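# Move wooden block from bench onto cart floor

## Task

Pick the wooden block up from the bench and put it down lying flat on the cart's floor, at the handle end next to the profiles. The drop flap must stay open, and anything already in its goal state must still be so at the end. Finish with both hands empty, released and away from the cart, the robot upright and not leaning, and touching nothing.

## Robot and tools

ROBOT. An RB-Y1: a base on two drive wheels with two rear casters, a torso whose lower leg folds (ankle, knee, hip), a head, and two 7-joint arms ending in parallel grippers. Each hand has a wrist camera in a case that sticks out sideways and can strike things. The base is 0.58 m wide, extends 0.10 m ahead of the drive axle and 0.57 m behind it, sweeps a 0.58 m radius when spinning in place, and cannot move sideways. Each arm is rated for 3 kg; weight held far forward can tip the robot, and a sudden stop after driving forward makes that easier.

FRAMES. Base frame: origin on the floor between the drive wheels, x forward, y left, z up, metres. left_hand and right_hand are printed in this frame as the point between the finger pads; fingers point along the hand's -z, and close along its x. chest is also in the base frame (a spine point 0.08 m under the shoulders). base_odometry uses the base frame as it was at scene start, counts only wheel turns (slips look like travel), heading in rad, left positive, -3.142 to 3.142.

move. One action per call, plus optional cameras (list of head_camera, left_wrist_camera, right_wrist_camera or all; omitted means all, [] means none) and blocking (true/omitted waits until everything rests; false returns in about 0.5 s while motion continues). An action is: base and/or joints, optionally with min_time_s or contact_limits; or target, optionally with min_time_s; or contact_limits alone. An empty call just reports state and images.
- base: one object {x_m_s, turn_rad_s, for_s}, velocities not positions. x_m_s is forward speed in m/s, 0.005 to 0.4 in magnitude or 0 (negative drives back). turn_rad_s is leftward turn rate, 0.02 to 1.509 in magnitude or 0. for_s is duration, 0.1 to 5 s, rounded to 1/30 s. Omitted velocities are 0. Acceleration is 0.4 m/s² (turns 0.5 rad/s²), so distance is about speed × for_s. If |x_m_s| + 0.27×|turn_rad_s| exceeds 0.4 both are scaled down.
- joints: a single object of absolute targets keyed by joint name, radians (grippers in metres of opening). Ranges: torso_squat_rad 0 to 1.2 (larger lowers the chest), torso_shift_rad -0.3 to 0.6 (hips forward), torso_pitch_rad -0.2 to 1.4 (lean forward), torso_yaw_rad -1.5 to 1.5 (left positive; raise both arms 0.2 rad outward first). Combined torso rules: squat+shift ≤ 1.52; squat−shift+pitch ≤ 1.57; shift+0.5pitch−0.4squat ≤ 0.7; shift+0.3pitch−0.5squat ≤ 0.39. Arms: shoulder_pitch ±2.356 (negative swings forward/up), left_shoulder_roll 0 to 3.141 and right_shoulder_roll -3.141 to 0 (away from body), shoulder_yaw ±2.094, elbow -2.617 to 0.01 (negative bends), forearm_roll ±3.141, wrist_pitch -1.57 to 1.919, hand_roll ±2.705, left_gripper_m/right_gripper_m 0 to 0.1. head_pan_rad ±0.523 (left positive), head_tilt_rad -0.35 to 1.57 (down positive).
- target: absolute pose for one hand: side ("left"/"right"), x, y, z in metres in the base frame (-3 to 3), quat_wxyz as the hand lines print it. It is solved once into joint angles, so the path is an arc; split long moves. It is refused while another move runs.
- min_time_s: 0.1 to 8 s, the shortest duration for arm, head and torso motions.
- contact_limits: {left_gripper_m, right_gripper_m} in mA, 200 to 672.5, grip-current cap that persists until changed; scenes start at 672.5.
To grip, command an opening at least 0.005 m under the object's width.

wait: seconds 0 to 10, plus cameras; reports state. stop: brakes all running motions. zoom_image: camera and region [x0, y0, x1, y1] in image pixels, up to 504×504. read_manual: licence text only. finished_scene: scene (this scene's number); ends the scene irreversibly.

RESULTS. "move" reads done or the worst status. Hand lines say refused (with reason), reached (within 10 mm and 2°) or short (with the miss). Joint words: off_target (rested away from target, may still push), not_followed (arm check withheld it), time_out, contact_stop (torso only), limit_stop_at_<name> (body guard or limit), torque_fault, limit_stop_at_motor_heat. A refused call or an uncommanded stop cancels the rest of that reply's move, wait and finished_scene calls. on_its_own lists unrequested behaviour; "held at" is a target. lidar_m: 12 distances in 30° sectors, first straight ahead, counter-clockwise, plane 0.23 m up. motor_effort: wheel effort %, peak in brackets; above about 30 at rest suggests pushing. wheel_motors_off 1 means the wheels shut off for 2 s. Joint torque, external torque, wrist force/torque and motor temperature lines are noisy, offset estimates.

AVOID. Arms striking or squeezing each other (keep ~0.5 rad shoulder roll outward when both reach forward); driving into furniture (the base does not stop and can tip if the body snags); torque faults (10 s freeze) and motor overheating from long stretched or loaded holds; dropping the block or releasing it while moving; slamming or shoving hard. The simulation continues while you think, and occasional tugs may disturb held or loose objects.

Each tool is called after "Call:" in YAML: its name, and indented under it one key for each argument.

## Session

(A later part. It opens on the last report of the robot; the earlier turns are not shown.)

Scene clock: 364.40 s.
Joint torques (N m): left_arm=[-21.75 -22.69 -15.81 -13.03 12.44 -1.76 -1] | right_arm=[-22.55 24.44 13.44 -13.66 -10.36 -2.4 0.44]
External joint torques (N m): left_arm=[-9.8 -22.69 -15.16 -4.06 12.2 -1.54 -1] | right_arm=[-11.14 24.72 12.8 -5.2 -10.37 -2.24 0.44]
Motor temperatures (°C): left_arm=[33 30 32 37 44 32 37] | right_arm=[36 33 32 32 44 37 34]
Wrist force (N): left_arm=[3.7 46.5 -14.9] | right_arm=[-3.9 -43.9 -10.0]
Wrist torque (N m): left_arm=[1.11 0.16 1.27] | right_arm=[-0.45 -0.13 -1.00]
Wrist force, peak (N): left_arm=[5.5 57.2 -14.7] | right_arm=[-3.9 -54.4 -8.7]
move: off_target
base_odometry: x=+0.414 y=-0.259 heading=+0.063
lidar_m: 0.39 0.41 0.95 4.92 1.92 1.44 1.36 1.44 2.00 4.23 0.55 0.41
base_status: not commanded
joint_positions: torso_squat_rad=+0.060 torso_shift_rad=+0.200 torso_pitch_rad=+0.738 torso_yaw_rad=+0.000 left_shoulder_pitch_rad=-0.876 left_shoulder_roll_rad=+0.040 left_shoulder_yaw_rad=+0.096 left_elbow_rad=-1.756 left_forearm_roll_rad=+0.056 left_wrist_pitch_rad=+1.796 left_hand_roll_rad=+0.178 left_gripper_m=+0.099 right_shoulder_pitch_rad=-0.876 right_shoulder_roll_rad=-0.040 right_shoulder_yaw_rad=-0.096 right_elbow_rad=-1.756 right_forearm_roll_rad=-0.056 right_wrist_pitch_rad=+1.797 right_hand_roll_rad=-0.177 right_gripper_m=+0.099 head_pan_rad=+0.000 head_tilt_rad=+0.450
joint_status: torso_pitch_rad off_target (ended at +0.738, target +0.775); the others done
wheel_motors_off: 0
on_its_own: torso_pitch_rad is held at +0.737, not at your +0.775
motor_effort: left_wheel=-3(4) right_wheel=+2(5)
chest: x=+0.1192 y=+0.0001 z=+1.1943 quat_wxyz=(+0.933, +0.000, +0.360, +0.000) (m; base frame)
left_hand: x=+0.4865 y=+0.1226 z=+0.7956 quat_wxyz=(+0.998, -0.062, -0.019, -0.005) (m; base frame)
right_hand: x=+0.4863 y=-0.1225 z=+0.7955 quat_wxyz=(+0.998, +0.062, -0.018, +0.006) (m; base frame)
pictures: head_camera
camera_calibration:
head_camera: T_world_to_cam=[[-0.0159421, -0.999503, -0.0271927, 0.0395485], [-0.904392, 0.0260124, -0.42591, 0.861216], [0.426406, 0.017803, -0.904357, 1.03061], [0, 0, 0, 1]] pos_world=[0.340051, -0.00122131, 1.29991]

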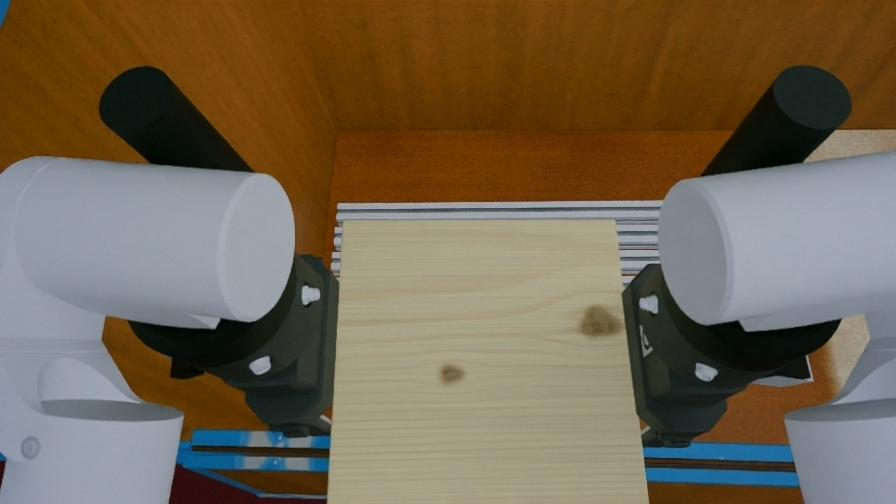

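Call:
move:
  base: {"x_m_s": 0.06, "for_s": 2.0}
  cameras: []

Call:
move:
  joints: {"torso_squat_rad": 0.12, "torso_pitch_rad": 0.80, "left_shoulder_pitch_rad": -0.8622, "left_shoulder_roll_rad": 0.031, "left_shoulder_yaw_rad": 0.0812, "left_elbow_rad": -1.7977, "left_forearm_roll_rad": 0.0546, "left_wrist_pitch_rad": 1.7966, "left_hand_roll_rad": 0.1841, "right_shoulder_pitch_rad": -0.8622, "right_shoulder_roll_rad": -0.031, "right_shoulder_yaw_rad": -0.0812, "right_elbow_rad": -1.7977, "right_forearm_roll_rad": -0.0546, "right_wrist_pitch_rad": 1.7966, "right_hand_roll_rad": -0.1831}
  min_time_s: 2
  cameras: []

Scene clock: 377.03 s.
Joint torques (N m): left_arm=[-22.44 -22.43 -15.7 -12.48 12.61 -2.02 -0.89] | right_arm=[-23.58 24.17 13.56 -13.21 -10.6 -2.46 0.5]
External joint torques (N m): left_arm=[-10.5 -22.42 -15.05 -3.51 12.37 -1.8 -0.88] | right_arm=[-12.18 24.44 12.92 -4.75 -10.61 -2.3 0.49]
Motor temperatures (°C): left_arm=[32 30 32 37 43 32 37] | right_arm=[36 32 32 32 43 37 34]
Wrist force (N): left_arm=[3.6 47.3 -15.2] | right_arm=[-3.9 -44.2 -10.0]
Wrist torque (N m): left_arm=[1.08 0.18 1.24] | right_arm=[-0.43 -0.10 -1.01]
Wrist force, peak (N): left_arm=[4.2 48.2 -15.9] | right_arm=[-4.6 -44.8 -10.0]
move: done
base_odometry: x=+0.534 y=-0.252 heading=+0.063
lidar_m: 0.27 0.29 0.42 4.74 2.10 1.55 1.49 1.56 2.17 3.81 0.38 0.28
base_status: done (sent for 2 of 2 s)
joint_positions: torso_squat_rad=+0.060 torso_shift_rad=+0.200 torso_pitch_rad=+0.738 torso_yaw_rad=+0.000 left_shoulder_pitch_rad=-0.876 left_shoulder_roll_rad=+0.039 left_shoulder_yaw_rad=+0.096 left_elbow_rad=-1.756 left_forearm_roll_rad=+0.056 left_wrist_pitch_rad=+1.796 left_hand_roll_rad=+0.178 left_gripper_m=+0.099 right_shoulder_pitch_rad=-0.875 right_shoulder_roll_rad=-0.040 right_shoulder_yaw_rad=-0.096 right_elbow_rad=-1.756 right_forearm_roll_rad=-0.056 right_wrist_pitch_rad=+1.797 right_hand_roll_rad=-0.177 right_gripper_m=+0.099 head_pan_rad=+0.000 head_tilt_rad=+0.450
joint_status: not commanded
wheel_motors_off: 0
on_its_own: torso_pitch_rad is held at +0.737, not at your +0.775
motor_effort: left_wheel=-2(22) right_wheel=+2(24)
chest: x=+0.1192 y=+0.0001 z=+1.1943 quat_wxyz=(+0.933, +0.000, +0.360, +0.000) (m; base frame)
left_hand: x=+0.4864 y=+0.1226 z=+0.7956 quat_wxyz=(+0.998, -0.062, -0.019, -0.005) (m; base frame)
right_hand: x=+0.4862 y=-0.1225 z=+0.7955 quat_wxyz=(+0.998, +0.062, -0.018, +0.006) (m; base frame)
pictures: none
No camera images: "cameras" was empty.

Scene clock: 379.33 s.
Joint torques (N m): left_arm=[-21.15 -26.71 -17.1 -13.21 14.13 -2.13 0.74] | right_arm=[-21.6 28.35 14.47 -13.56 -11.79 -2.74 -0.75]
External joint torques (N m): left_arm=[-10.53 -26.26 -16.33 -4.28 13.88 -1.98 0.74] | right_arm=[-11.53 28.18 13.74 -5.15 -11.79 -2.66 -0.75]
Motor temperatures (°C): left_arm=[32 30 32 37 43 32 37] | right_arm=[36 32 32 32 43 37 34]
Wrist force (N): left_arm=[3.8 55.2 -14.4] | right_arm=[-3.1 -52.4 -8.8]
Wrist torque (N m): left_arm=[1.27 0.18 -0.48] | right_arm=[-0.50 0.20 0.45]
Wrist force, peak (N): left_arm=[5.0 55.6 -15.3] | right_arm=[-2.8 -52.5 -8.6]
move: done
base_odometry: x=+0.534 y=-0.252 heading=+0.063
lidar_m: 0.26 0.29 0.41 4.77 2.10 1.55 1.48 1.55 2.18 3.81 0.39 0.27
base_status: not commanded
joint_positions: torso_squat_rad=+0.120 torso_shift_rad=+0.200 torso_pitch_rad=+0.801 torso_yaw_rad=+0.000 left_shoulder_pitch_rad=-0.859 left_shoulder_roll_rad=+0.037 left_shoulder_yaw_rad=+0.085 left_elbow_rad=-1.797 left_forearm_roll_rad=+0.051 left_wrist_pitch_rad=+1.797 left_hand_roll_rad=+0.184 left_gripper_m=+0.099 right_shoulder_pitch_rad=-0.859 right_shoulder_roll_rad=-0.038 right_shoulder_yaw_rad=-0.085 right_elbow_rad=-1.796 right_forearm_roll_rad=-0.052 right_wrist_pitch_rad=+1.797 right_hand_roll_rad=-0.183 right_gripper_m=+0.099 head_pan_rad=+0.000 head_tilt_rad=+0.450
joint_status: all done
wheel_motors_off: 0
motor_effort: left_wheel=-2(3) right_wheel=+3(5)
chest: x=+0.1324 y=+0.0001 z=+1.1770 quat_wxyz=(+0.921, +0.000, +0.390, +0.000) (m; base frame)
left_hand: x=+0.4741 y=+0.1220 z=+0.7617 quat_wxyz=(+0.998, -0.062, +0.001, -0.003) (m; base frame)
right_hand: x=+0.4740 y=-0.1219 z=+0.7616 quat_wxyz=(+0.998, +0.062, +0.001, +0.004) (m; base frame)
pictures: none
No camera images: "cameras" was empty.

Call:
move:
  joints: {"torso_squat_rad": 0.19, "torso_pitch_rad": 0.90, "left_shoulder_pitch_rad": -0.798, "left_shoulder_roll_rad": 0.031, "left_shoulder_yaw_rad": 0.0365, "left_elbow_rad": -1.959, "left_forearm_roll_rad": 0.0369, "left_wrist_pitch_rad": 1.7986, "left_hand_roll_rad": 0.195, "right_shoulder_pitch_rad": -0.798, "right_shoulder_roll_rad": -0.031, "right_shoulder_yaw_rad": -0.0365, "right_elbow_rad": -1.959, "right_forearm_roll_rad": -0.0369, "right_wrist_pitch_rad": 1.7986, "right_hand_roll_rad": -0.194}
  min_time_s: 2.5
  cameras: []

Call:
move:
  joints: {"torso_squat_rad": 0.25, "torso_pitch_rad": 1.0, "left_shoulder_pitch_rad": -0.7338, "left_shoulder_roll_rad": 0.031, "left_shoulder_yaw_rad": -0.0083, "left_elbow_rad": -2.1204, "left_forearm_roll_rad": 0.0192, "left_wrist_pitch_rad": 1.8006, "left_hand_roll_rad": 0.206, "right_shoulder_pitch_rad": -0.7338, "right_shoulder_roll_rad": -0.031, "right_shoulder_yaw_rad": 0.0083, "right_elbow_rad": -2.1204, "right_forearm_roll_rad": -0.0192, "right_wrist_pitch_rad": 1.8006, "right_hand_roll_rad": -0.205}
  min_time_s: 2.5
  cameras: ["head_camera"]

Scene clock: 384.63 s.
Joint torques (N m): left_arm=[-19.14 -25.42 -19.89 -13.3 14.3 -2.63 0.38] | right_arm=[-17.58 27.64 17.65 -13.29 -12.49 -2.6 0.51]
External joint torques (N m): left_arm=[-11.24 -24.2 -18.95 -4.39 14.05 -2.49 0.38] | right_arm=[-10.24 26.72 16.79 -4.89 -12.49 -2.51 0.51]
Motor temperatures (°C): left_arm=[32 30 32 37 43 32 37] | right_arm=[36 33 32 32 43 37 34]
Wrist force (N): left_arm=[0.0 55.4 -13.5] | right_arm=[0.8 -52.8 -8.2]
Wrist torque (N m): left_arm=[1.30 -0.52 -0.05] | right_arm=[-0.48 0.69 -1.04]
Wrist force, peak (N): left_arm=[1.0 57.9 -15.0] | right_arm=[0.3 -55.3 -8.1]
move: done
base_odometry: x=+0.534 y=-0.252 heading=+0.063
lidar_m: 0.25 0.29 0.41 4.77 2.08 1.56 1.48 1.55 2.18 3.79 0.38 0.28
base_status: not commanded
joint_positions: torso_squat_rad=+0.190 torso_shift_rad=+0.200 torso_pitch_rad=+0.901 torso_yaw_rad=+0.000 left_shoulder_pitch_rad=-0.795 left_shoulder_roll_rad=+0.037 left_shoulder_yaw_rad=+0.041 left_elbow_rad=-1.958 left_forearm_roll_rad=+0.033 left_wrist_pitch_rad=+1.799 left_hand_roll_rad=+0.195 left_gripper_m=+0.099 right_shoulder_pitch_rad=-0.795 right_shoulder_roll_rad=-0.037 right_shoulder_yaw_rad=-0.041 right_elbow_rad=-1.958 right_forearm_roll_rad=-0.034 right_wrist_pitch_rad=+1.799 right_hand_roll_rad=-0.194 right_gripper_m=+0.099 head_pan_rad=+0.000 head_tilt_rad=+0.450
joint_status: all done
wheel_motors_off: 0
motor_effort: left_wheel=-2(3) right_wheel=+3(4)
chest: x=+0.1513 y=+0.0001 z=+1.1463 quat_wxyz=(+0.900, +0.000, +0.435, +0.000) (m; base frame)
left_hand: x=+0.4532 y=+0.1218 z=+0.7239 quat_wxyz=(+0.998, -0.062, +0.001, -0.004) (m; base frame)
right_hand: x=+0.4534 y=-0.1217 z=+0.7240 quat_wxyz=(+0.998, +0.062, +0.001, +0.004) (m; base frame)
pictures: none
No camera images: "cameras" was empty.

Scene clock: 387.43 s.
Joint torques (N m): left_arm=[-18.6 -26.99 -24.37 -14.14 17.07 -3.93 1.55] | right_arm=[-15.52 27.67 22.13 -12.74 -15.09 -2.98 -0.01]
External joint torques (N m): left_arm=[-13.41 -25.2 -23.21 -5.25 16.81 -3.78 1.55] | right_arm=[-10.89 26.17 21.11 -4.36 -15.08 -2.89 -0.01]
Motor temperatures (°C): left_arm=[32 30 32 37 43 32 37] | right_arm=[36 33 32 32 43 37 34]
Wrist force (N): left_arm=[-1.2 67.7 -13.8] | right_arm=[2.1 -64.2 -6.9]
Wrist torque (N m): left_arm=[1.69 -0.24 -1.19] | right_arm=[-0.61 0.65 -0.37]
Wrist force, peak (N): left_arm=[-2.2 68.6 -13.4] | right_arm=[1.8 -65.3 -7.0]
move: done
base_odometry: x=+0.534 y=-0.252 heading=+0.063
lidar_m: 0.27 0.28 0.42 4.75 2.05 1.56 1.47 1.55 2.16 3.79 0.39 0.28
base_status: not commanded
joint_positions: torso_squat_rad=+0.250 torso_shift_rad=+0.200 torso_pitch_rad=+1.001 torso_yaw_rad=+0.000 left_shoulder_pitch_rad=-0.730 left_shoulder_roll_rad=+0.037 left_shoulder_yaw_rad=-0.002 left_elbow_rad=-2.119 left_forearm_roll_rad=+0.015 left_wrist_pitch_rad=+1.802 left_hand_roll_rad=+0.206 left_gripper_m=+0.099 right_shoulder_pitch_rad=-0.731 right_shoulder_roll_rad=-0.037 right_shoulder_yaw_rad=+0.003 right_elbow_rad=-2.119 right_forearm_roll_rad=-0.015 right_wrist_pitch_rad=+1.801 right_hand_roll_rad=-0.205 right_gripper_m=+0.099 head_pan_rad=+0.000 head_tilt_rad=+0.450
joint_status: all done
wheel_motors_off: 0
motor_effort: left_wheel=-1(3) right_wheel=+3(5)
chest: x=+0.1674 y=+0.0001 z=+1.1122 quat_wxyz=(+0.877, +0.000, +0.480, +0.000) (m; base frame)
left_hand: x=+0.4290 y=+0.1212 z=+0.6894 quat_wxyz=(+0.998, -0.065, +0.002, -0.003) (m; base frame)
right_hand: x=+0.4293 y=-0.1208 z=+0.6897 quat_wxyz=(+0.998, +0.065, +0.001, +0.003) (m; base frame)
pictures: head_camera
camera_calibration:
head_camera: T_world_to_cam=[[-0.0224947, -0.999503, -0.0221059, 0.0335167], [-0.984048, 0.0260392, -0.175984, 0.605276], [0.176472, 0.0177946, -0.984145, 1.06638], [0, 0, 0, 1]] pos_world=[0.408187, -0.00123667, 1.15674]

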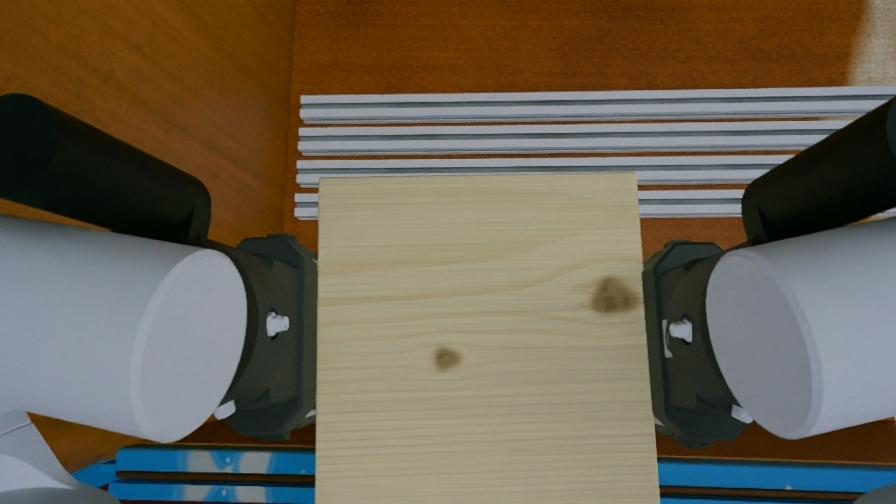

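Call:
move:
  base: {"turn_rad_s": -0.02, "for_s": 0.6}
  joints: {"left_shoulder_roll_rad": 0.034, "right_shoulder_roll_rad": -0.034}
  cameras: []

Call:
move:
  base: {"x_m_s": 0.04, "for_s": 1.5}
  cameras: ["head_camera"]

Scene clock: 398.53 s.
Joint torques (N m): left_arm=[-18.21 -24.48 -21.64 -13.61 15.38 -3.79 0.59] | right_arm=[-15.35 26.07 19.74 -12.63 -13.53 -2.57 0.92]
External joint torques (N m): left_arm=[-13.02 -22.72 -20.5 -4.71 15.11 -3.65 0.59] | right_arm=[-10.73 24.6 18.75 -4.25 -13.52 -2.48 0.92]
Motor temperatures (°C): left_arm=[32 30 32 37 44 33 37] | right_arm=[35 33 32 32 45 37 34]
Wrist force (N): left_arm=[-1.3 57.5 -14.5] | right_arm=[2.1 -55.4 -7.4]
Wrist torque (N m): left_arm=[1.50 -0.31 -0.20] | right_arm=[-0.52 0.54 -1.26]
Wrist force, peak (N): left_arm=[-1.0 68.8 -14.1] | right_arm=[2.3 -65.3 -6.7]
move: done
base_odometry: x=+0.534 y=-0.252 heading=+0.051
lidar_m: 0.27 0.29 0.41 4.51 2.09 1.56 1.48 1.53 2.15 3.96 0.39 0.28
base_status: done (sent for 0.6 of 0.6 s)
joint_positions: torso_squat_rad=+0.250 torso_shift_rad=+0.200 torso_pitch_rad=+1.001 torso_yaw_rad=+0.000 left_shoulder_pitch_rad=-0.730 left_shoulder_roll_rad=+0.040 left_shoulder_yaw_rad=-0.003 left_elbow_rad=-2.119 left_forearm_roll_rad=+0.015 left_wrist_pitch_rad=+1.801 left_hand_roll_rad=+0.206 left_gripper_m=+0.099 right_shoulder_pitch_rad=-0.731 right_shoulder_roll_rad=-0.040 right_shoulder_yaw_rad=+0.003 right_elbow_rad=-2.119 right_forearm_roll_rad=-0.016 right_wrist_pitch_rad=+1.801 right_hand_roll_rad=-0.205 right_gripper_m=+0.099 head_pan_rad=+0.000 head_tilt_rad=+0.450
joint_status: all done
wheel_motors_off: 0
motor_effort: left_wheel=+0(10) right_wheel=-1(11)
chest: x=+0.1674 y=+0.0001 z=+1.1122 quat_wxyz=(+0.877, +0.000, +0.480, +0.000) (m; base frame)
left_hand: x=+0.4291 y=+0.1217 z=+0.6894 quat_wxyz=(+0.998, -0.064, +0.002, -0.003) (m; base frame)
right_hand: x=+0.4295 y=-0.1215 z=+0.6896 quat_wxyz=(+0.998, +0.064, +0.001, +0.004) (m; base frame)
pictures: none
No camera images: "cameras" was empty.

Scene clock: 400.67 s.
Joint torques (N m): left_arm=[-17.77 -24.43 -21.47 -13.28 15.37 -3.78 0.56] | right_arm=[-15.42 26.22 19.95 -12.13 -13.6 -2.47 0.79]
External joint torques (N m): left_arm=[-12.58 -22.67 -20.33 -4.39 15.11 -3.64 0.57] | right_arm=[-10.8 24.75 18.96 -3.75 -13.59 -2.38 0.79]
Motor temperatures (°C): left_arm=[32 30 32 37 44 33 37] | right_arm=[35 33 32 32 45 37 34]
Wrist force (N): left_arm=[-1.7 58.8 -14.1] | right_arm=[2.5 -55.8 -7.5]
Wrist torque (N m): left_arm=[1.38 -0.36 -0.21] | right_arm=[-0.47 0.58 -1.27]
Wrist force, peak (N): left_arm=[-0.7 59.9 -15.7] | right_arm=[2.7 -56.4 -7.0]
move: done
base_odometry: x=+0.594 y=-0.249 heading=+0.050
lidar_m: 0.21 0.22 0.32 4.25 2.21 1.63 1.52 1.61 2.25 0.81 0.30 0.21
base_status: done (sent for 1.5 of 1.5 s)
joint_positions: torso_squat_rad=+0.250 torso_shift_rad=+0.200 torso_pitch_rad=+1.001 torso_yaw_rad=+0.000 left_shoulder_pitch_rad=-0.731 left_shoulder_roll_rad=+0.040 left_shoulder_yaw_rad=-0.003 left_elbow_rad=-2.119 left_forearm_roll_rad=+0.015 left_wrist_pitch_rad=+1.801 left_hand_roll_rad=+0.206 left_gripper_m=+0.099 right_shoulder_pitch_rad=-0.731 right_shoulder_roll_rad=-0.040 right_shoulder_yaw_rad=+0.003 right_elbow_rad=-2.120 right_forearm_roll_rad=-0.016 right_wrist_pitch_rad=+1.801 right_hand_roll_rad=-0.205 right_gripper_m=+0.099 head_pan_rad=+0.000 head_tilt_rad=+0.450
joint_status: not commanded
wheel_motors_off: 0
motor_effort: left_wheel=-8(23) right_wheel=+7(27)
chest: x=+0.1675 y=+0.0001 z=+1.1122 quat_wxyz=(+0.877, +0.000, +0.480, +0.000) (m; base frame)
left_hand: x=+0.4292 y=+0.1217 z=+0.6894 quat_wxyz=(+0.998, -0.064, +0.001, -0.003) (m; base frame)
right_hand: x=+0.4295 y=-0.1214 z=+0.6896 quat_wxyz=(+0.998, +0.064, +0.001, +0.004) (m; base frame)
pictures: head_camera
camera_calibration:
head_camera: T_world_to_cam=[[-0.022496, -0.999503, -0.0221032, 0.0335142], [-0.984066, 0.0260382, -0.175888, 0.6052], [0.176376, 0.0177942, -0.984162, 1.06638], [0, 0, 0, 1]] pos_world=[0.408228, -0.00123612, 1.15667]

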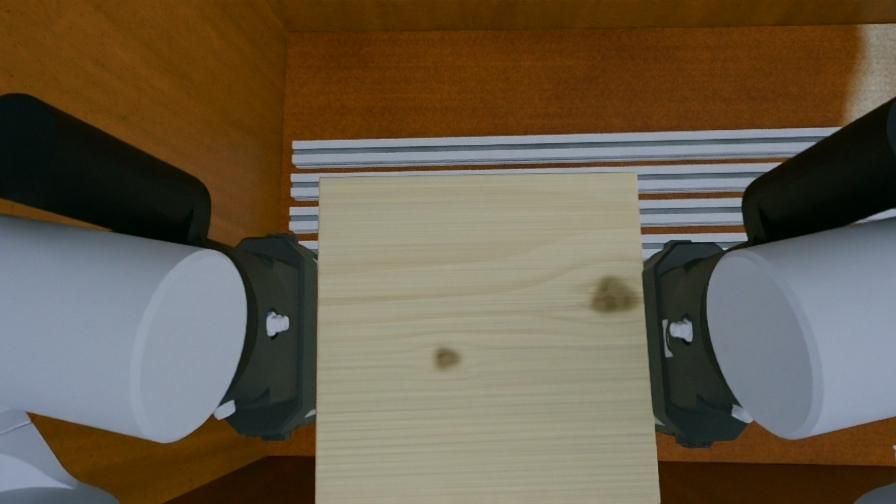

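Call:
zoom_image:
  camera: "head_camera"
  region: [250, 120, 330, 280]

Call:
zoom_image:
  camera: "head_camera"
  region: [630, 120, 790, 280]

Scaled by 3.150 from the camera's 896x504 image, which has a finer 1280x720 frame.

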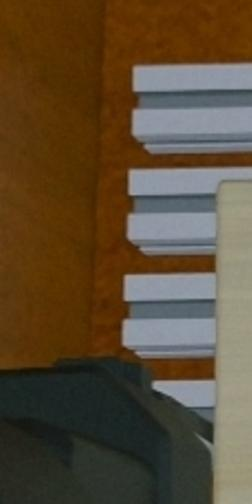

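Scaled by 3.150 from the camera's 896x504 image, which has a finer 1280x720 frame.

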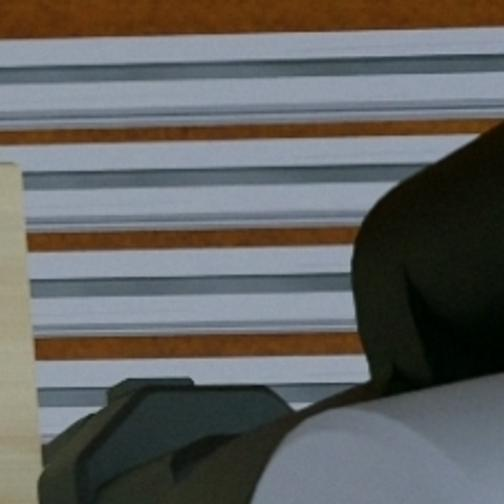

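Call:
move:
  joints: {"torso_squat_rad": 0.35, "left_shoulder_pitch_rad": -0.7263, "left_shoulder_roll_rad": 0.037, "left_shoulder_yaw_rad": 0.0089, "left_elbow_rad": -1.9252, "left_forearm_roll_rad": 0.0275, "left_wrist_pitch_rad": 1.5979, "left_hand_roll_rad": 0.187, "right_shoulder_pitch_rad": -0.7263, "right_shoulder_roll_rad": -0.037, "right_shoulder_yaw_rad": -0.0089, "right_elbow_rad": -1.9252, "right_forearm_roll_rad": -0.0275, "right_wrist_pitch_rad": 1.5979, "right_hand_roll_rad": -0.188}
  min_time_s: 2.5
  cameras: []

Call:
move:
  joints: {"torso_squat_rad": 0.45, "left_shoulder_pitch_rad": -0.7583, "left_shoulder_roll_rad": 0.04, "left_shoulder_yaw_rad": 0.036, "left_elbow_rad": -1.6967, "left_forearm_roll_rad": 0.0358, "left_wrist_pitch_rad": 1.4014, "left_hand_roll_rad": 0.167, "right_shoulder_pitch_rad": -0.7583, "right_shoulder_roll_rad": -0.04, "right_shoulder_yaw_rad": -0.036, "right_elbow_rad": -1.6967, "right_forearm_roll_rad": -0.0358, "right_wrist_pitch_rad": 1.4014, "right_hand_roll_rad": -0.168}
  min_time_s: 2.5
  cameras: ["head_camera"]

Scene clock: 411.27 s.
Joint torques (N m): left_arm=[-18.68 -23.88 -17.46 -13.84 14.47 -4.48 1.28] | right_arm=[-11.66 24.41 16.6 -10.69 -12.82 -1.43 1.43]
External joint torques (N m): left_arm=[-13.61 -22.15 -16.35 -4.93 14.2 -4.34 1.28] | right_arm=[-7.15 22.97 15.63 -2.3 -12.82 -1.33 1.43]
Motor temperatures (°C): left_arm=[32 30 32 37 44 33 37] | right_arm=[35 33 32 32 45 37 34]
Wrist force (N): left_arm=[-6.4 53.7 -15.8] | right_arm=[7.1 -50.7 -8.6]
Wrist torque (N m): left_arm=[1.26 -0.46 -1.35] | right_arm=[-0.44 0.87 -1.36]
Wrist force, peak (N): left_arm=[-4.6 62.6 -14.1] | right_arm=[4.6 -59.1 -7.2]
move: done
base_odometry: x=+0.594 y=-0.249 heading=+0.050
lidar_m: 0.20 0.23 0.33 4.25 2.20 1.62 1.53 1.59 2.23 0.83 0.29 0.22
base_status: not commanded
joint_positions: torso_squat_rad=+0.350 torso_shift_rad=+0.200 torso_pitch_rad=+1.001 torso_yaw_rad=+0.000 left_shoulder_pitch_rad=-0.723 left_shoulder_roll_rad=+0.042 left_shoulder_yaw_rad=+0.013 left_elbow_rad=-1.924 left_forearm_roll_rad=+0.024 left_wrist_pitch_rad=+1.599 left_hand_roll_rad=+0.187 left_gripper_m=+0.099 right_shoulder_pitch_rad=-0.725 right_shoulder_roll_rad=-0.043 right_shoulder_yaw_rad=-0.013 right_elbow_rad=-1.925 right_forearm_roll_rad=-0.024 right_wrist_pitch_rad=+1.598 right_hand_roll_rad=-0.188 right_gripper_m=+0.099 head_pan_rad=+0.000 head_tilt_rad=+0.450
joint_status: all done
wheel_motors_off: 0
motor_effort: left_wheel=-8(9) right_wheel=+9(10)
chest: x=+0.1633 y=+0.0001 z=+1.0920 quat_wxyz=(+0.877, +0.000, +0.480, +0.000) (m; base frame)
left_hand: x=+0.4248 y=+0.1218 z=+0.6171 quat_wxyz=(+0.998, -0.064, +0.001, -0.003) (m; base frame)
right_hand: x=+0.4259 y=-0.1213 z=+0.6177 quat_wxyz=(+0.998, +0.065, +0.000, +0.003) (m; base frame)
pictures: none
No camera images: "cameras" was empty.

Scene clock: 414.07 s.
Joint torques (N m): left_arm=[-21.83 -23.29 -14.28 -14.97 13.38 -4.91 1.95] | right_arm=[-12.6 24.87 15.39 -8.81 -11.37 -0.08 1.42]
External joint torques (N m): left_arm=[-16.59 -21.61 -13.23 -6.41 13.11 -4.78 1.95] | right_arm=[-7.89 23.5 14.47 -0.75 -11.36 0.01 1.42]
Motor temperatures (°C): left_arm=[32 30 32 37 44 33 37] | right_arm=[35 32 32 32 45 37 34]
Wrist force (N): left_arm=[-9.2 48.5 -14.8] | right_arm=[10.3 -45.5 -8.2]
Wrist torque (N m): left_arm=[1.08 -0.28 -2.13] | right_arm=[-0.46 0.79 -1.30]
Wrist force, peak (N): left_arm=[-7.9 56.5 -15.0] | right_arm=[8.2 -53.6 -7.5]
move: done
base_odometry: x=+0.594 y=-0.249 heading=+0.050
lidar_m: 0.21 0.23 0.32 4.24 2.20 1.61 1.53 1.60 2.24 0.81 0.30 0.22
base_status: not commanded
joint_positions: torso_squat_rad=+0.450 torso_shift_rad=+0.200 torso_pitch_rad=+1.001 torso_yaw_rad=+0.000 left_shoulder_pitch_rad=-0.754 left_shoulder_roll_rad=+0.045 left_shoulder_yaw_rad=+0.039 left_elbow_rad=-1.695 left_forearm_roll_rad=+0.033 left_wrist_pitch_rad=+1.403 left_hand_roll_rad=+0.167 left_gripper_m=+0.099 right_shoulder_pitch_rad=-0.756 right_shoulder_roll_rad=-0.046 right_shoulder_yaw_rad=-0.040 right_elbow_rad=-1.697 right_forearm_roll_rad=-0.033 right_wrist_pitch_rad=+1.401 right_hand_roll_rad=-0.168 right_gripper_m=+0.099 head_pan_rad=+0.000 head_tilt_rad=+0.450
joint_status: all done
wheel_motors_off: 0
motor_effort: left_wheel=-9(9) right_wheel=+8(10)
chest: x=+0.1579 y=+0.0001 z=+1.0653 quat_wxyz=(+0.877, +0.000, +0.480, +0.000) (m; base frame)
left_hand: x=+0.4183 y=+0.1218 z=+0.5382 quat_wxyz=(+0.998, -0.065, +0.003, -0.002) (m; base frame)
right_hand: x=+0.4202 y=-0.1214 z=+0.5391 quat_wxyz=(+0.998, +0.065, +0.000, +0.002) (m; base frame)
pictures: head_camera
camera_calibration:
head_camera: T_world_to_cam=[[-0.022493, -0.999503, -0.0221065, 0.0322598], [-0.984041, 0.0260383, -0.176025, 0.587663], [0.176513, 0.0177944, -0.984137, 1.02185], [0, 0, 0, 1]] pos_world=[0.398639, -0.00124114, 1.1098]

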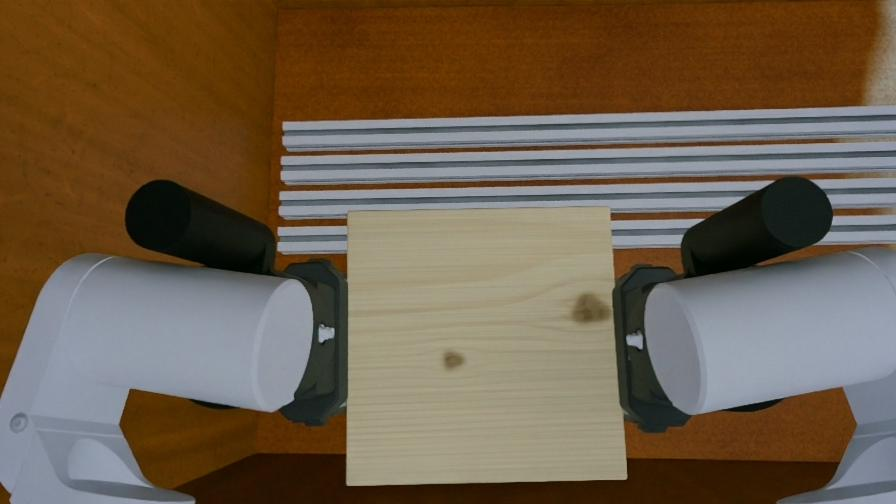

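Call:
zoom_image:
  camera: "head_camera"
  region: [240, 400, 650, 504]

Call:
zoom_image:
  camera: "head_camera"
  region: [260, 190, 670, 290]

Scaled by 1.229 from the camera's 896x504 image, which has a finer 1280x720 frame.

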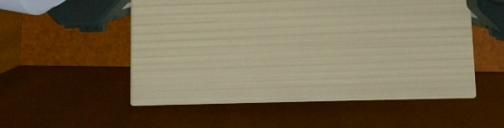

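Scaled by 1.229 from the camera's 896x504 image, which has a finer 1280x720 frame.

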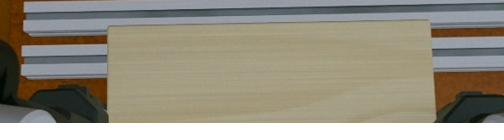

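Call:
move:
  base: {"turn_rad_s": -0.024, "for_s": 1.0}
  joints: {"left_shoulder_roll_rad": 0.037, "right_shoulder_roll_rad": -0.037, "left_hand_roll_rad": 0.163, "right_hand_roll_rad": -0.171}
  cameras: ["head_camera"]

Call:
zoom_image:
  camera: "head_camera"
  region: [240, 400, 650, 504]

Call:
zoom_image:
  camera: "head_camera"
  region: [260, 190, 420, 290]

Call:
zoom_image:
  camera: "head_camera"
  region: [580, 190, 740, 290]

Scene clock: 426.17 s.
Joint torques (N m): left_arm=[-21.91 -27.26 -17.34 -15 15.02 -4.81 1.92] | right_arm=[-12.88 29.16 16.55 -9.76 -12.92 -0.55 0.49]
External joint torques (N m): left_arm=[-16.66 -25.55 -16.26 -6.44 14.75 -4.68 1.93] | right_arm=[-8.16 27.75 15.61 -1.7 -12.91 -0.46 0.49]
Motor temperatures (°C): left_arm=[32 30 32 37 44 33 37] | right_arm=[35 32 32 32 44 36 34]
Wrist force (N): left_arm=[-5.9 55.2 -15.3] | right_arm=[6.5 -52.5 -7.8]
Wrist torque (N m): left_arm=[1.42 0.28 -2.11] | right_arm=[-0.47 0.24 -0.32]
Wrist force, peak (N): left_arm=[-5.1 61.9 -14.2] | right_arm=[4.8 -57.0 -7.7]
move: done
base_odometry: x=+0.594 y=-0.249 heading=+0.027
lidar_m: 0.20 0.23 0.31 1.58 2.24 1.63 1.54 1.61 2.17 0.90 0.30 0.22
base_status: done (sent for 1 of 1 s)
joint_positions: torso_squat_rad=+0.450 torso_shift_rad=+0.200 torso_pitch_rad=+1.001 torso_yaw_rad=+0.000 left_shoulder_pitch_rad=-0.754 left_shoulder_roll_rad=+0.043 left_shoulder_yaw_rad=+0.040 left_elbow_rad=-1.695 left_forearm_roll_rad=+0.032 left_wrist_pitch_rad=+1.403 left_hand_roll_rad=+0.163 left_gripper_m=+0.099 right_shoulder_pitch_rad=-0.756 right_shoulder_roll_rad=-0.044 right_shoulder_yaw_rad=-0.040 right_elbow_rad=-1.696 right_forearm_roll_rad=-0.033 right_wrist_pitch_rad=+1.402 right_hand_roll_rad=-0.171 right_gripper_m=+0.099 head_pan_rad=+0.000 head_tilt_rad=+0.450
joint_status: all done
wheel_motors_off: 0
motor_effort: left_wheel=+3(14) right_wheel=-7(18)
chest: x=+0.1579 y=+0.0001 z=+1.0653 quat_wxyz=(+0.877, +0.000, +0.480, +0.000) (m; base frame)
left_hand: x=+0.4182 y=+0.1213 z=+0.5383 quat_wxyz=(+0.998, -0.065, +0.003, -0.004) (m; base frame)
right_hand: x=+0.4199 y=-0.1208 z=+0.5391 quat_wxyz=(+0.998, +0.066, +0.001, +0.000) (m; base frame)
pictures: head_camera
camera_calibration:
head_camera: T_world_to_cam=[[-0.0224976, -0.999502, -0.0221072, 0.0322605], [-0.984045, 0.0260426, -0.176004, 0.587643], [0.176492, 0.0177948, -0.984141, 1.02185], [0, 0, 0, 1]] pos_world=[0.398643, -0.00124297, 1.10979]

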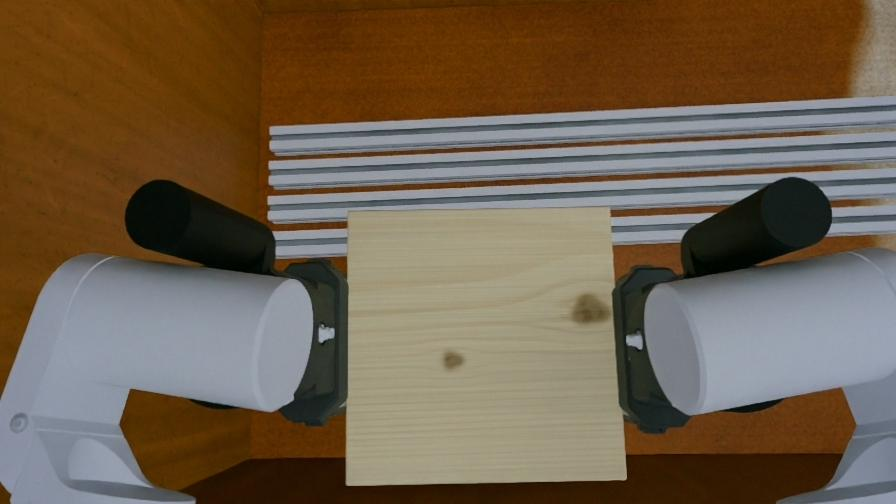

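Scaled by 1.229 from the camera's 896x504 image, which has a finer 1280x720 frame.

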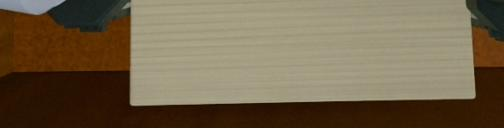

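Scaled by 3.150 from the camera's 896x504 image, which has a finer 1280x720 frame.

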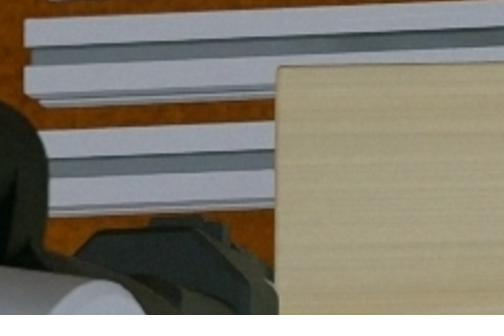

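Scaled by 3.150 from the camera's 896x504 image, which has a finer 1280x720 frame.

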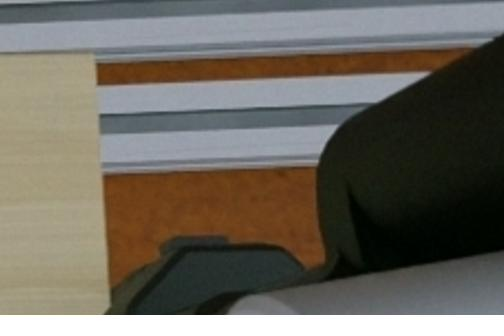

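Call:
move:
  base: {"x_m_s": 0.02, "for_s": 0.37}
  joints: {"torso_squat_rad": 0.525, "left_shoulder_pitch_rad": -0.8362, "left_shoulder_roll_rad": 0.042, "left_shoulder_yaw_rad": 0.0781, "left_elbow_rad": -1.4041, "left_forearm_roll_rad": 0.0433, "left_wrist_pitch_rad": 1.1839, "left_hand_roll_rad": 0.135, "right_shoulder_pitch_rad": -0.8362, "right_shoulder_roll_rad": -0.042, "right_shoulder_yaw_rad": -0.0781, "right_elbow_rad": -1.4041, "right_forearm_roll_rad": -0.0433, "right_wrist_pitch_rad": 1.1839, "right_hand_roll_rad": -0.142}
  min_time_s: 3
  cameras: ["head_camera"]

Call:
zoom_image:
  camera: "head_camera"
  region: [240, 400, 700, 504]

Call:
zoom_image:
  camera: "head_camera"
  region: [260, 180, 420, 280]

Call:
zoom_image:
  camera: "head_camera"
  region: [580, 180, 740, 280]

Scene clock: 437.40 s.
Joint torques (N m): left_arm=[-14.47 -25.08 -17.67 -7.05 10.66 -0.77 -2.85] | right_arm=[-20.37 28.24 15.61 -10.99 -10.28 -2.3 2.82]
External joint torques (N m): left_arm=[-8.59 -23.48 -16.69 0.78 10.41 -0.63 -2.85] | right_arm=[-15.09 26.94 14.75 -3.67 -10.27 -2.22 2.82]
Motor temperatures (°C): left_arm=[32 30 32 37 44 33 37] | right_arm=[35 33 32 32 44 36 34]
Wrist force (N): left_arm=[5.4 44.8 -5.2] | right_arm=[-3.0 -48.4 -5.1]
Wrist torque (N m): left_arm=[0.85 -0.15 2.54] | right_arm=[-0.45 0.06 -2.75]
Wrist force, peak (N): left_arm=[-8.6 59.3 -14.6] | right_arm=[7.9 -56.4 -6.9]
move: done
base_odometry: x=+0.601 y=-0.249 heading=+0.026
lidar_m: 0.20 0.22 0.31 1.55 2.25 1.64 1.54 1.60 2.18 0.88 0.31 0.22
base_status: done (sent for 0.37 of 0.37 s)
joint_positions: torso_squat_rad=+0.525 torso_shift_rad=+0.200 torso_pitch_rad=+1.000 torso_yaw_rad=+0.000 left_shoulder_pitch_rad=-0.834 left_shoulder_roll_rad=+0.048 left_shoulder_yaw_rad=+0.082 left_elbow_rad=-1.404 left_forearm_roll_rad=+0.041 left_wrist_pitch_rad=+1.184 left_hand_roll_rad=+0.136 left_gripper_m=+0.099 right_shoulder_pitch_rad=-0.832 right_shoulder_roll_rad=-0.049 right_shoulder_yaw_rad=-0.082 right_elbow_rad=-1.403 right_forearm_roll_rad=-0.041 right_wrist_pitch_rad=+1.184 right_hand_roll_rad=-0.143 right_gripper_m=+0.099 head_pan_rad=+0.000 head_tilt_rad=+0.450
joint_status: all done
wheel_motors_off: 0
motor_effort: left_wheel=-6(21) right_wheel=+8(16)
chest: x=+0.1528 y=+0.0001 z=+1.0413 quat_wxyz=(+0.878, +0.000, +0.479, +0.000) (m; base frame)
left_hand: x=+0.4151 y=+0.1205 z=+0.4604 quat_wxyz=(+0.998, -0.067, +0.000, -0.003) (m; base frame)
right_hand: x=+0.4137 y=-0.1212 z=+0.4598 quat_wxyz=(+0.998, +0.066, +0.002, +0.000) (m; base frame)
pictures: head_camera
camera_calibration:
head_camera: T_world_to_cam=[[-0.0225346, -0.999501, -0.0221135, 0.0316024], [-0.983945, 0.02609, -0.176554, 0.57897], [0.177043, 0.0177799, -0.984043, 0.999006], [0, 0, 0, 1]] pos_world=[0.39352, -0.00128088, 1.08598]

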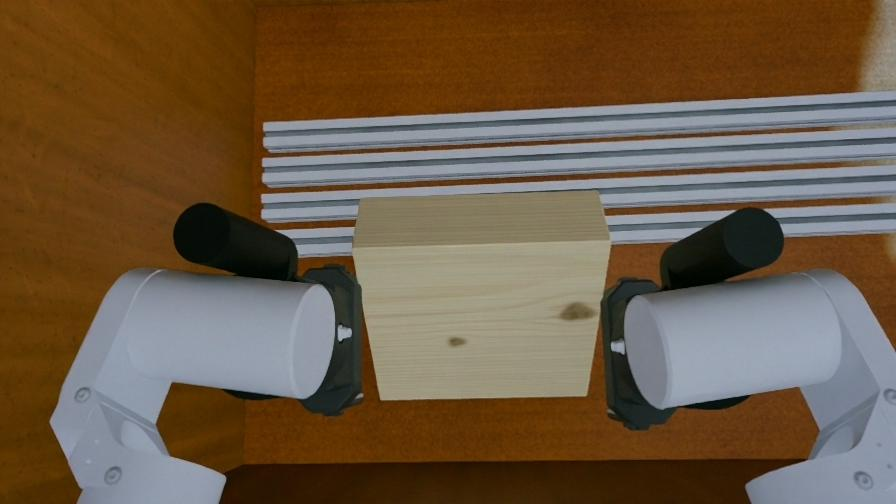

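Scaled by 1.096 from the camera's 896x504 image, which has a finer 1280x720 frame.

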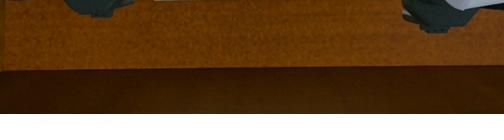

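Scaled by 3.150 from the camera's 896x504 image, which has a finer 1280x720 frame.

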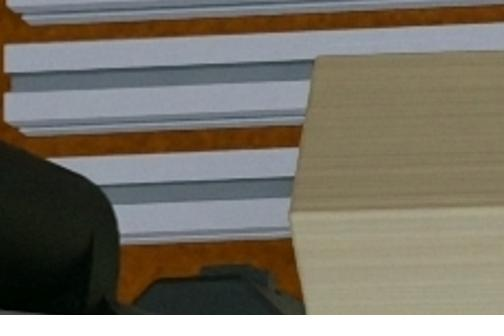

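Scaled by 3.150 from the camera's 896x504 image, which has a finer 1280x720 frame.

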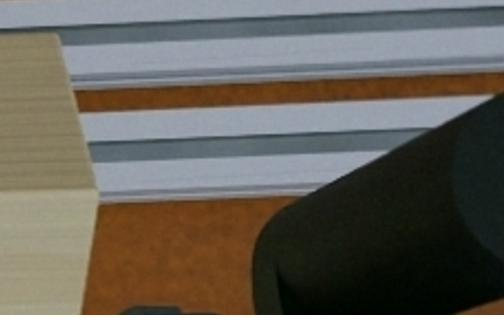

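Call:
move:
  base: {"x_m_s": 0.02, "for_s": 1.5}
  joints: {"torso_squat_rad": 0.575, "left_shoulder_pitch_rad": -0.9133, "left_shoulder_roll_rad": 0.0444, "left_shoulder_yaw_rad": 0.1201, "left_elbow_rad": -1.2871, "left_forearm_roll_rad": 0.0437, "left_wrist_pitch_rad": 1.1439, "left_hand_roll_rad": 0.111, "right_shoulder_pitch_rad": -0.9133, "right_shoulder_roll_rad": -0.0444, "right_shoulder_yaw_rad": -0.1201, "right_elbow_rad": -1.2871, "right_forearm_roll_rad": -0.0437, "right_wrist_pitch_rad": 1.1439, "right_hand_roll_rad": -0.118}
  min_time_s: 1.7

Scene clock: 458.27 s.
Joint torques (N m): left_arm=[-19.65 -27.86 -17.31 -10.16 11.05 -1.7 -3.01] | right_arm=[-21.14 29.79 13.41 -10.65 -9.48 -2.09 2.69]
External joint torques (N m): left_arm=[-12.7 -26.52 -16.36 -2.57 10.8 -1.58 -3.01] | right_arm=[-14.76 28.73 12.56 -3.55 -9.47 -2.02 2.69]
Motor temperatures (°C): left_arm=[32 30 32 37 42 33 37] | right_arm=[35 33 32 32 43 36 34]
Wrist force (N): left_arm=[4.6 47.8 -13.6] | right_arm=[-4.6 -45.1 -4.5]
Wrist torque (N m): left_arm=[1.10 0.51 2.68] | right_arm=[-0.51 0.04 -2.57]
Wrist force, peak (N): left_arm=[3.1 50.7 -16.2] | right_arm=[7.2 -46.2 23.9]
move: done
base_odometry: x=+0.631 y=-0.248 heading=+0.026
lidar_m: 0.17 0.19 0.25 1.55 2.30 1.67 1.58 1.64 2.23 0.75 0.24 0.18
base_status: done (sent for 1.5 of 1.5 s)
joint_positions: torso_squat_rad=+0.575 torso_shift_rad=+0.200 torso_pitch_rad=+1.001 torso_yaw_rad=+0.000 left_shoulder_pitch_rad=-0.910 left_shoulder_roll_rad=+0.051 left_shoulder_yaw_rad=+0.124 left_elbow_rad=-1.286 left_forearm_roll_rad=+0.041 left_wrist_pitch_rad=+1.144 left_hand_roll_rad=+0.112 left_gripper_m=+0.099 right_shoulder_pitch_rad=-0.910 right_shoulder_roll_rad=-0.051 right_shoulder_yaw_rad=-0.123 right_elbow_rad=-1.286 right_forearm_roll_rad=-0.041 right_wrist_pitch_rad=+1.144 right_hand_roll_rad=-0.119 right_gripper_m=+0.099 head_pan_rad=+0.000 head_tilt_rad=+0.450
joint_status: all done
wheel_motors_off: 0
motor_effort: left_wheel=-4(14) right_wheel=+5(25)
chest: x=+0.1493 y=+0.0001 z=+1.0233 quat_wxyz=(+0.877, +0.000, +0.480, +0.000) (m; base frame)
left_hand: x=+0.4249 y=+0.1210 z=+0.4307 quat_wxyz=(+0.998, -0.066, +0.002, -0.005) (m; base frame)
right_hand: x=+0.4245 y=-0.1211 z=+0.4306 quat_wxyz=(+0.998, +0.066, +0.003, +0.002) (m; base frame)
pictures: head_camera, left_wrist_camera, right_wrist_camera
camera_calibration:
head_camera: T_world_to_cam=[[-0.0225155, -0.999503, -0.0220643, 0.0310905], [-0.98402, 0.0260551, -0.17614, 0.571953], [0.176627, 0.0177459, -0.984118, 0.982002], [0, 0, 0, 1]] pos_world=[0.390065, -0.00125377, 1.06784]
left_wrist_camera: T_world_to_cam=[[0.999736, 0.0158508, -0.0166459, -0.420121], [0.0225289, -0.819352, 0.572848, -0.128101], [-0.0045587, -0.573072, -0.819492, 0.496734], [0, 0, 0, 1]] pos_world=[0.42516, 0.186364, 0.473459]
right_wrist_camera: T_world_to_cam=[[-0.999303, -0.0287199, -0.023859, 0.42976], [-0.0373221, 0.786638, 0.616286, -0.127142], [0.00106867, 0.616747, -0.787161, 0.485374], [0, 0, 0, 1]] pos_world=[0.424196, -0.186995, 0.470677]

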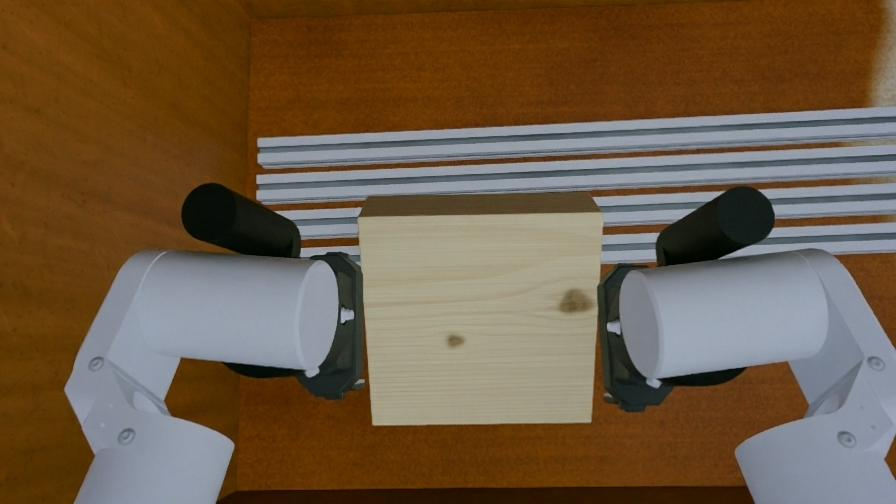

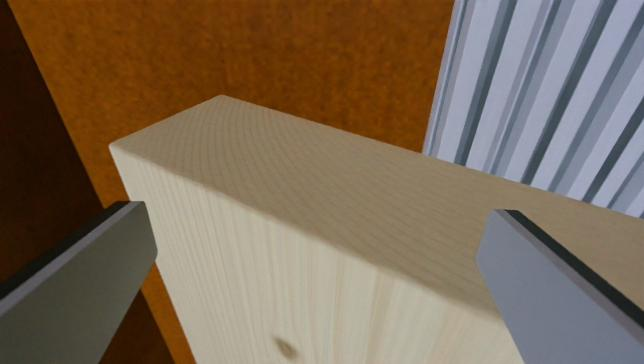

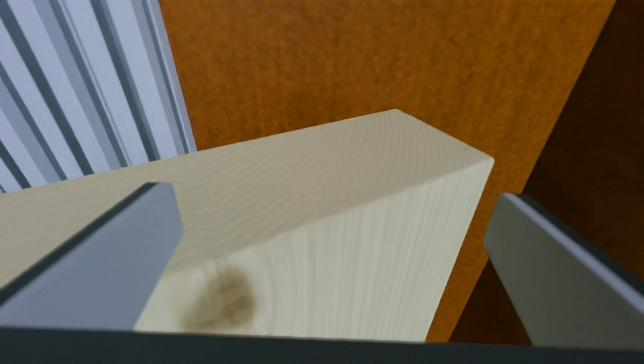

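Call:
move:
  base: {"x_m_s": 0.01, "for_s": 1.2}
  joints: {"torso_squat_rad": 0.6, "left_shoulder_pitch_rad": -1.0207, "left_shoulder_roll_rad": 0.0489, "left_shoulder_yaw_rad": 0.1786, "left_elbow_rad": -1.0853, "left_forearm_roll_rad": 0.0437, "left_wrist_pitch_rad": 1.0495, "left_hand_roll_rad": 0.078, "right_shoulder_pitch_rad": -1.0207, "right_shoulder_roll_rad": -0.0489, "right_shoulder_yaw_rad": -0.1786, "right_elbow_rad": -1.0853, "right_forearm_roll_rad": -0.0437, "right_wrist_pitch_rad": 1.0495, "right_hand_roll_rad": -0.085}
  min_time_s: 1.7

Scene clock: 466.47 s.
Joint torques (N m): left_arm=[-23.69 -37.16 -18.91 -8.71 12.74 -1.14 -3.63] | right_arm=[-27.64 37.79 14.61 -10.48 -11.03 -2.43 3.27]
External joint torques (N m): left_arm=[-15.44 -36.16 -18 -1.65 12.49 -1.04 -3.63] | right_arm=[-19.95 37.06 13.77 -3.89 -11.01 -2.38 3.27]
Motor temperatures (°C): left_arm=[32 30 32 37 42 33 38] | right_arm=[35 33 32 32 42 36 34]
Wrist force (N): left_arm=[6.3 60.6 -12.9] | right_arm=[-6.4 -56.8 -2.5]
Wrist torque (N m): left_arm=[1.31 0.54 3.36] | right_arm=[-0.68 -0.03 -3.20]
Wrist force, peak (N): left_arm=[5.3 62.4 -12.7] | right_arm=[-6.5 -59.8 -2.5]
move: done
base_odometry: x=+0.643 y=-0.248 heading=+0.025
lidar_m: 0.16 0.18 0.26 1.55 2.32 1.69 1.58 1.65 2.25 0.71 0.24 0.18
base_status: done (sent for 1.2 of 1.2 s)
joint_positions: torso_squat_rad=+0.600 torso_shift_rad=+0.200 torso_pitch_rad=+1.001 torso_yaw_rad=+0.000 left_shoulder_pitch_rad=-1.017 left_shoulder_roll_rad=+0.058 left_shoulder_yaw_rad=+0.183 left_elbow_rad=-1.085 left_forearm_roll_rad=+0.041 left_wrist_pitch_rad=+1.050 left_hand_roll_rad=+0.079 left_gripper_m=+0.099 right_shoulder_pitch_rad=-1.016 right_shoulder_roll_rad=-0.058 right_shoulder_yaw_rad=-0.182 right_elbow_rad=-1.084 right_forearm_roll_rad=-0.041 right_wrist_pitch_rad=+1.050 right_hand_roll_rad=-0.086 right_gripper_m=+0.099 head_pan_rad=+0.000 head_tilt_rad=+0.450
joint_status: all done
wheel_motors_off: 0
motor_effort: left_wheel=-5(11) right_wheel=+2(15)
chest: x=+0.1474 y=+0.0001 z=+1.0138 quat_wxyz=(+0.877, +0.000, +0.480, +0.000) (m; base frame)
left_hand: x=+0.4361 y=+0.1200 z=+0.4006 quat_wxyz=(+0.998, -0.068, +0.005, -0.005) (m; base frame)
right_hand: x=+0.4352 y=-0.1201 z=+0.4003 quat_wxyz=(+0.998, +0.068, +0.006, +0.002) (m; base frame)
pictures: head_camera, left_wrist_camera, right_wrist_camera
camera_calibration:
head_camera: T_world_to_cam=[[-0.0225059, -0.999503, -0.0220792, 0.0308499], [-0.98402, 0.0260483, -0.17614, 0.568372], [0.176628, 0.0177621, -0.984117, 0.972998], [0, 0, 0, 1]] pos_world=[0.388125, -0.00125302, 1.05834]
left_wrist_camera: T_world_to_cam=[[0.999676, 0.0143311, -0.021053, -0.429822], [0.0238414, -0.81728, 0.575747, -0.113912], [-0.00895513, -0.576062, -0.817357, 0.472929], [0, 0, 0, 1]] pos_world=[0.436634, 0.185499, 0.443087]
right_wrist_camera: T_world_to_cam=[[-0.999376, -0.0300856, -0.0185163, 0.437435], [-0.0350868, 0.784297, 0.619393, -0.111376], [-0.00411256, 0.619656, -0.784863, 0.462536], [0, 0, 0, 1]] pos_world=[0.435157, -0.186101, 0.440112]

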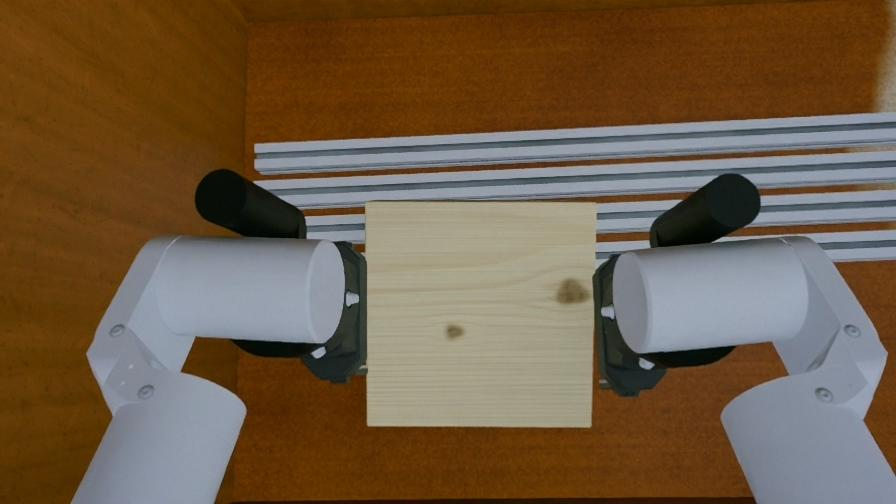

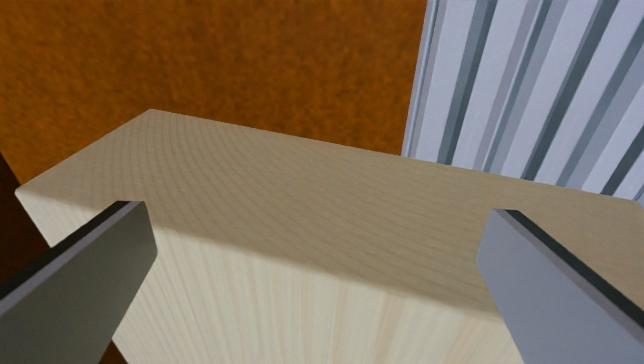

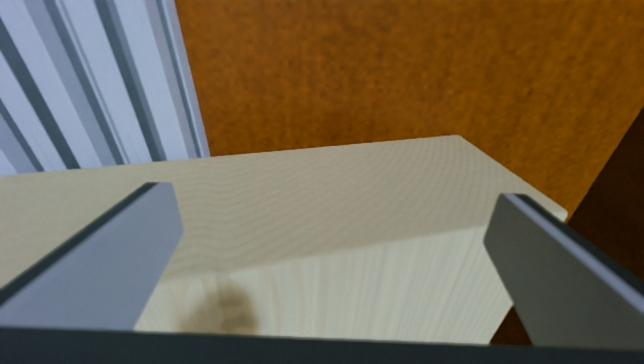

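Call:
move:
  joints: {"left_hand_roll_rad": 0.088, "right_hand_roll_rad": -0.095}
  min_time_s: 1
  cameras: []

Scene clock: 469.67 s.
Joint torques (N m): left_arm=[-22.74 -36.12 -18.61 -8.53 12.15 -1.15 -2.8] | right_arm=[-27.23 37.79 14.72 -10.82 -10.23 -2.57 2.51]
External joint torques (N m): left_arm=[-14.48 -35.11 -17.7 -1.47 11.9 -1.04 -2.79] | right_arm=[-19.54 37.06 13.87 -4.23 -10.21 -2.52 2.51]
Motor temperatures (°C): left_arm=[32 30 32 37 42 33 38] | right_arm=[35 33 32 32 42 36 34]
Wrist force (N): left_arm=[5.9 55.7 -12.8] | right_arm=[-6.5 -53.1 -4.3]
Wrist torque (N m): left_arm=[1.31 0.38 3.12] | right_arm=[-0.59 0.03 -2.94]
Wrist force, peak (N): left_arm=[6.0 60.9 -12.1] | right_arm=[-6.9 -57.7 -2.1]
move: done
base_odometry: x=+0.643 y=-0.248 heading=+0.025
lidar_m: 0.16 0.18 0.25 1.55 2.32 1.68 1.59 1.64 2.26 0.70 0.24 0.16
base_status: not commanded
joint_positions: torso_squat_rad=+0.600 torso_shift_rad=+0.200 torso_pitch_rad=+1.001 torso_yaw_rad=+0.000 left_shoulder_pitch_rad=-1.017 left_shoulder_roll_rad=+0.057 left_shoulder_yaw_rad=+0.183 left_elbow_rad=-1.085 left_forearm_roll_rad=+0.041 left_wrist_pitch_rad=+1.050 left_hand_roll_rad=+0.089 left_gripper_m=+0.099 right_shoulder_pitch_rad=-1.016 right_shoulder_roll_rad=-0.058 right_shoulder_yaw_rad=-0.182 right_elbow_rad=-1.084 right_forearm_roll_rad=-0.041 right_wrist_pitch_rad=+1.050 right_hand_roll_rad=-0.096 right_gripper_m=+0.099 head_pan_rad=+0.000 head_tilt_rad=+0.450
joint_status: all done
wheel_motors_off: 0
motor_effort: left_wheel=-5(6) right_wheel=+3(5)
chest: x=+0.1474 y=+0.0001 z=+1.0138 quat_wxyz=(+0.877, +0.000, +0.480, +0.000) (m; base frame)
left_hand: x=+0.4362 y=+0.1197 z=+0.4006 quat_wxyz=(+0.998, -0.069, +0.005, +0.000) (m; base frame)
right_hand: x=+0.4352 y=-0.1200 z=+0.4003 quat_wxyz=(+0.998, +0.068, +0.006, -0.003) (m; base frame)
pictures: none
No camera images: "cameras" was empty.

Call:
move:
  joints: {"left_hand_roll_rad": 0.101, "right_hand_roll_rad": -0.108}
  min_time_s: 1
  cameras: []

Scene clock: 471.63 s.
Joint torques (N m): left_arm=[-22.16 -34.15 -18.63 -8.62 11.5 -1.13 -2.67] | right_arm=[-26.57 35.64 14.66 -11.09 -9.81 -2.54 2.3]
External joint torques (N m): left_arm=[-13.9 -33.13 -17.71 -1.56 11.26 -1.02 -2.67] | right_arm=[-18.88 34.89 13.81 -4.5 -9.79 -2.49 2.3]
Motor temperatures (°C): left_arm=[32 30 32 37 42 33 38] | right_arm=[35 33 32 32 42 37 34]
Wrist force (N): left_arm=[7.4 53.2 -12.4] | right_arm=[-5.6 -50.2 -4.4]
Wrist torque (N m): left_arm=[1.12 0.55 2.95] | right_arm=[-0.55 0.08 -2.79]
Wrist force, peak (N): left_arm=[6.5 56.7 -12.9] | right_arm=[-6.4 -53.3 -3.7]
move: done
base_odometry: x=+0.643 y=-0.248 heading=+0.025
lidar_m: 0.16 0.17 0.25 1.56 2.32 1.70 1.59 1.64 2.25 0.71 0.23 0.17
base_status: not commanded
joint_positions: torso_squat_rad=+0.600 torso_shift_rad=+0.200 torso_pitch_rad=+1.001 torso_yaw_rad=+0.000 left_shoulder_pitch_rad=-1.017 left_shoulder_roll_rad=+0.057 left_shoulder_yaw_rad=+0.183 left_elbow_rad=-1.085 left_forearm_roll_rad=+0.041 left_wrist_pitch_rad=+1.050 left_hand_roll_rad=+0.102 left_gripper_m=+0.099 right_shoulder_pitch_rad=-1.016 right_shoulder_roll_rad=-0.058 right_shoulder_yaw_rad=-0.182 right_elbow_rad=-1.084 right_forearm_roll_rad=-0.041 right_wrist_pitch_rad=+1.050 right_hand_roll_rad=-0.109 right_gripper_m=+0.099 head_pan_rad=+0.000 head_tilt_rad=+0.450
joint_status: all done
wheel_motors_off: 0
motor_effort: left_wheel=-6(6) right_wheel=+3(4)
chest: x=+0.1474 y=+0.0001 z=+1.0138 quat_wxyz=(+0.877, +0.000, +0.480, +0.000) (m; base frame)
left_hand: x=+0.4362 y=+0.1194 z=+0.4007 quat_wxyz=(+0.998, -0.069, +0.005, +0.006) (m; base frame)
right_hand: x=+0.4351 y=-0.1197 z=+0.4003 quat_wxyz=(+0.998, +0.068, +0.007, -0.009) (m; base frame)
pictures: none
No camera images: "cameras" was empty.


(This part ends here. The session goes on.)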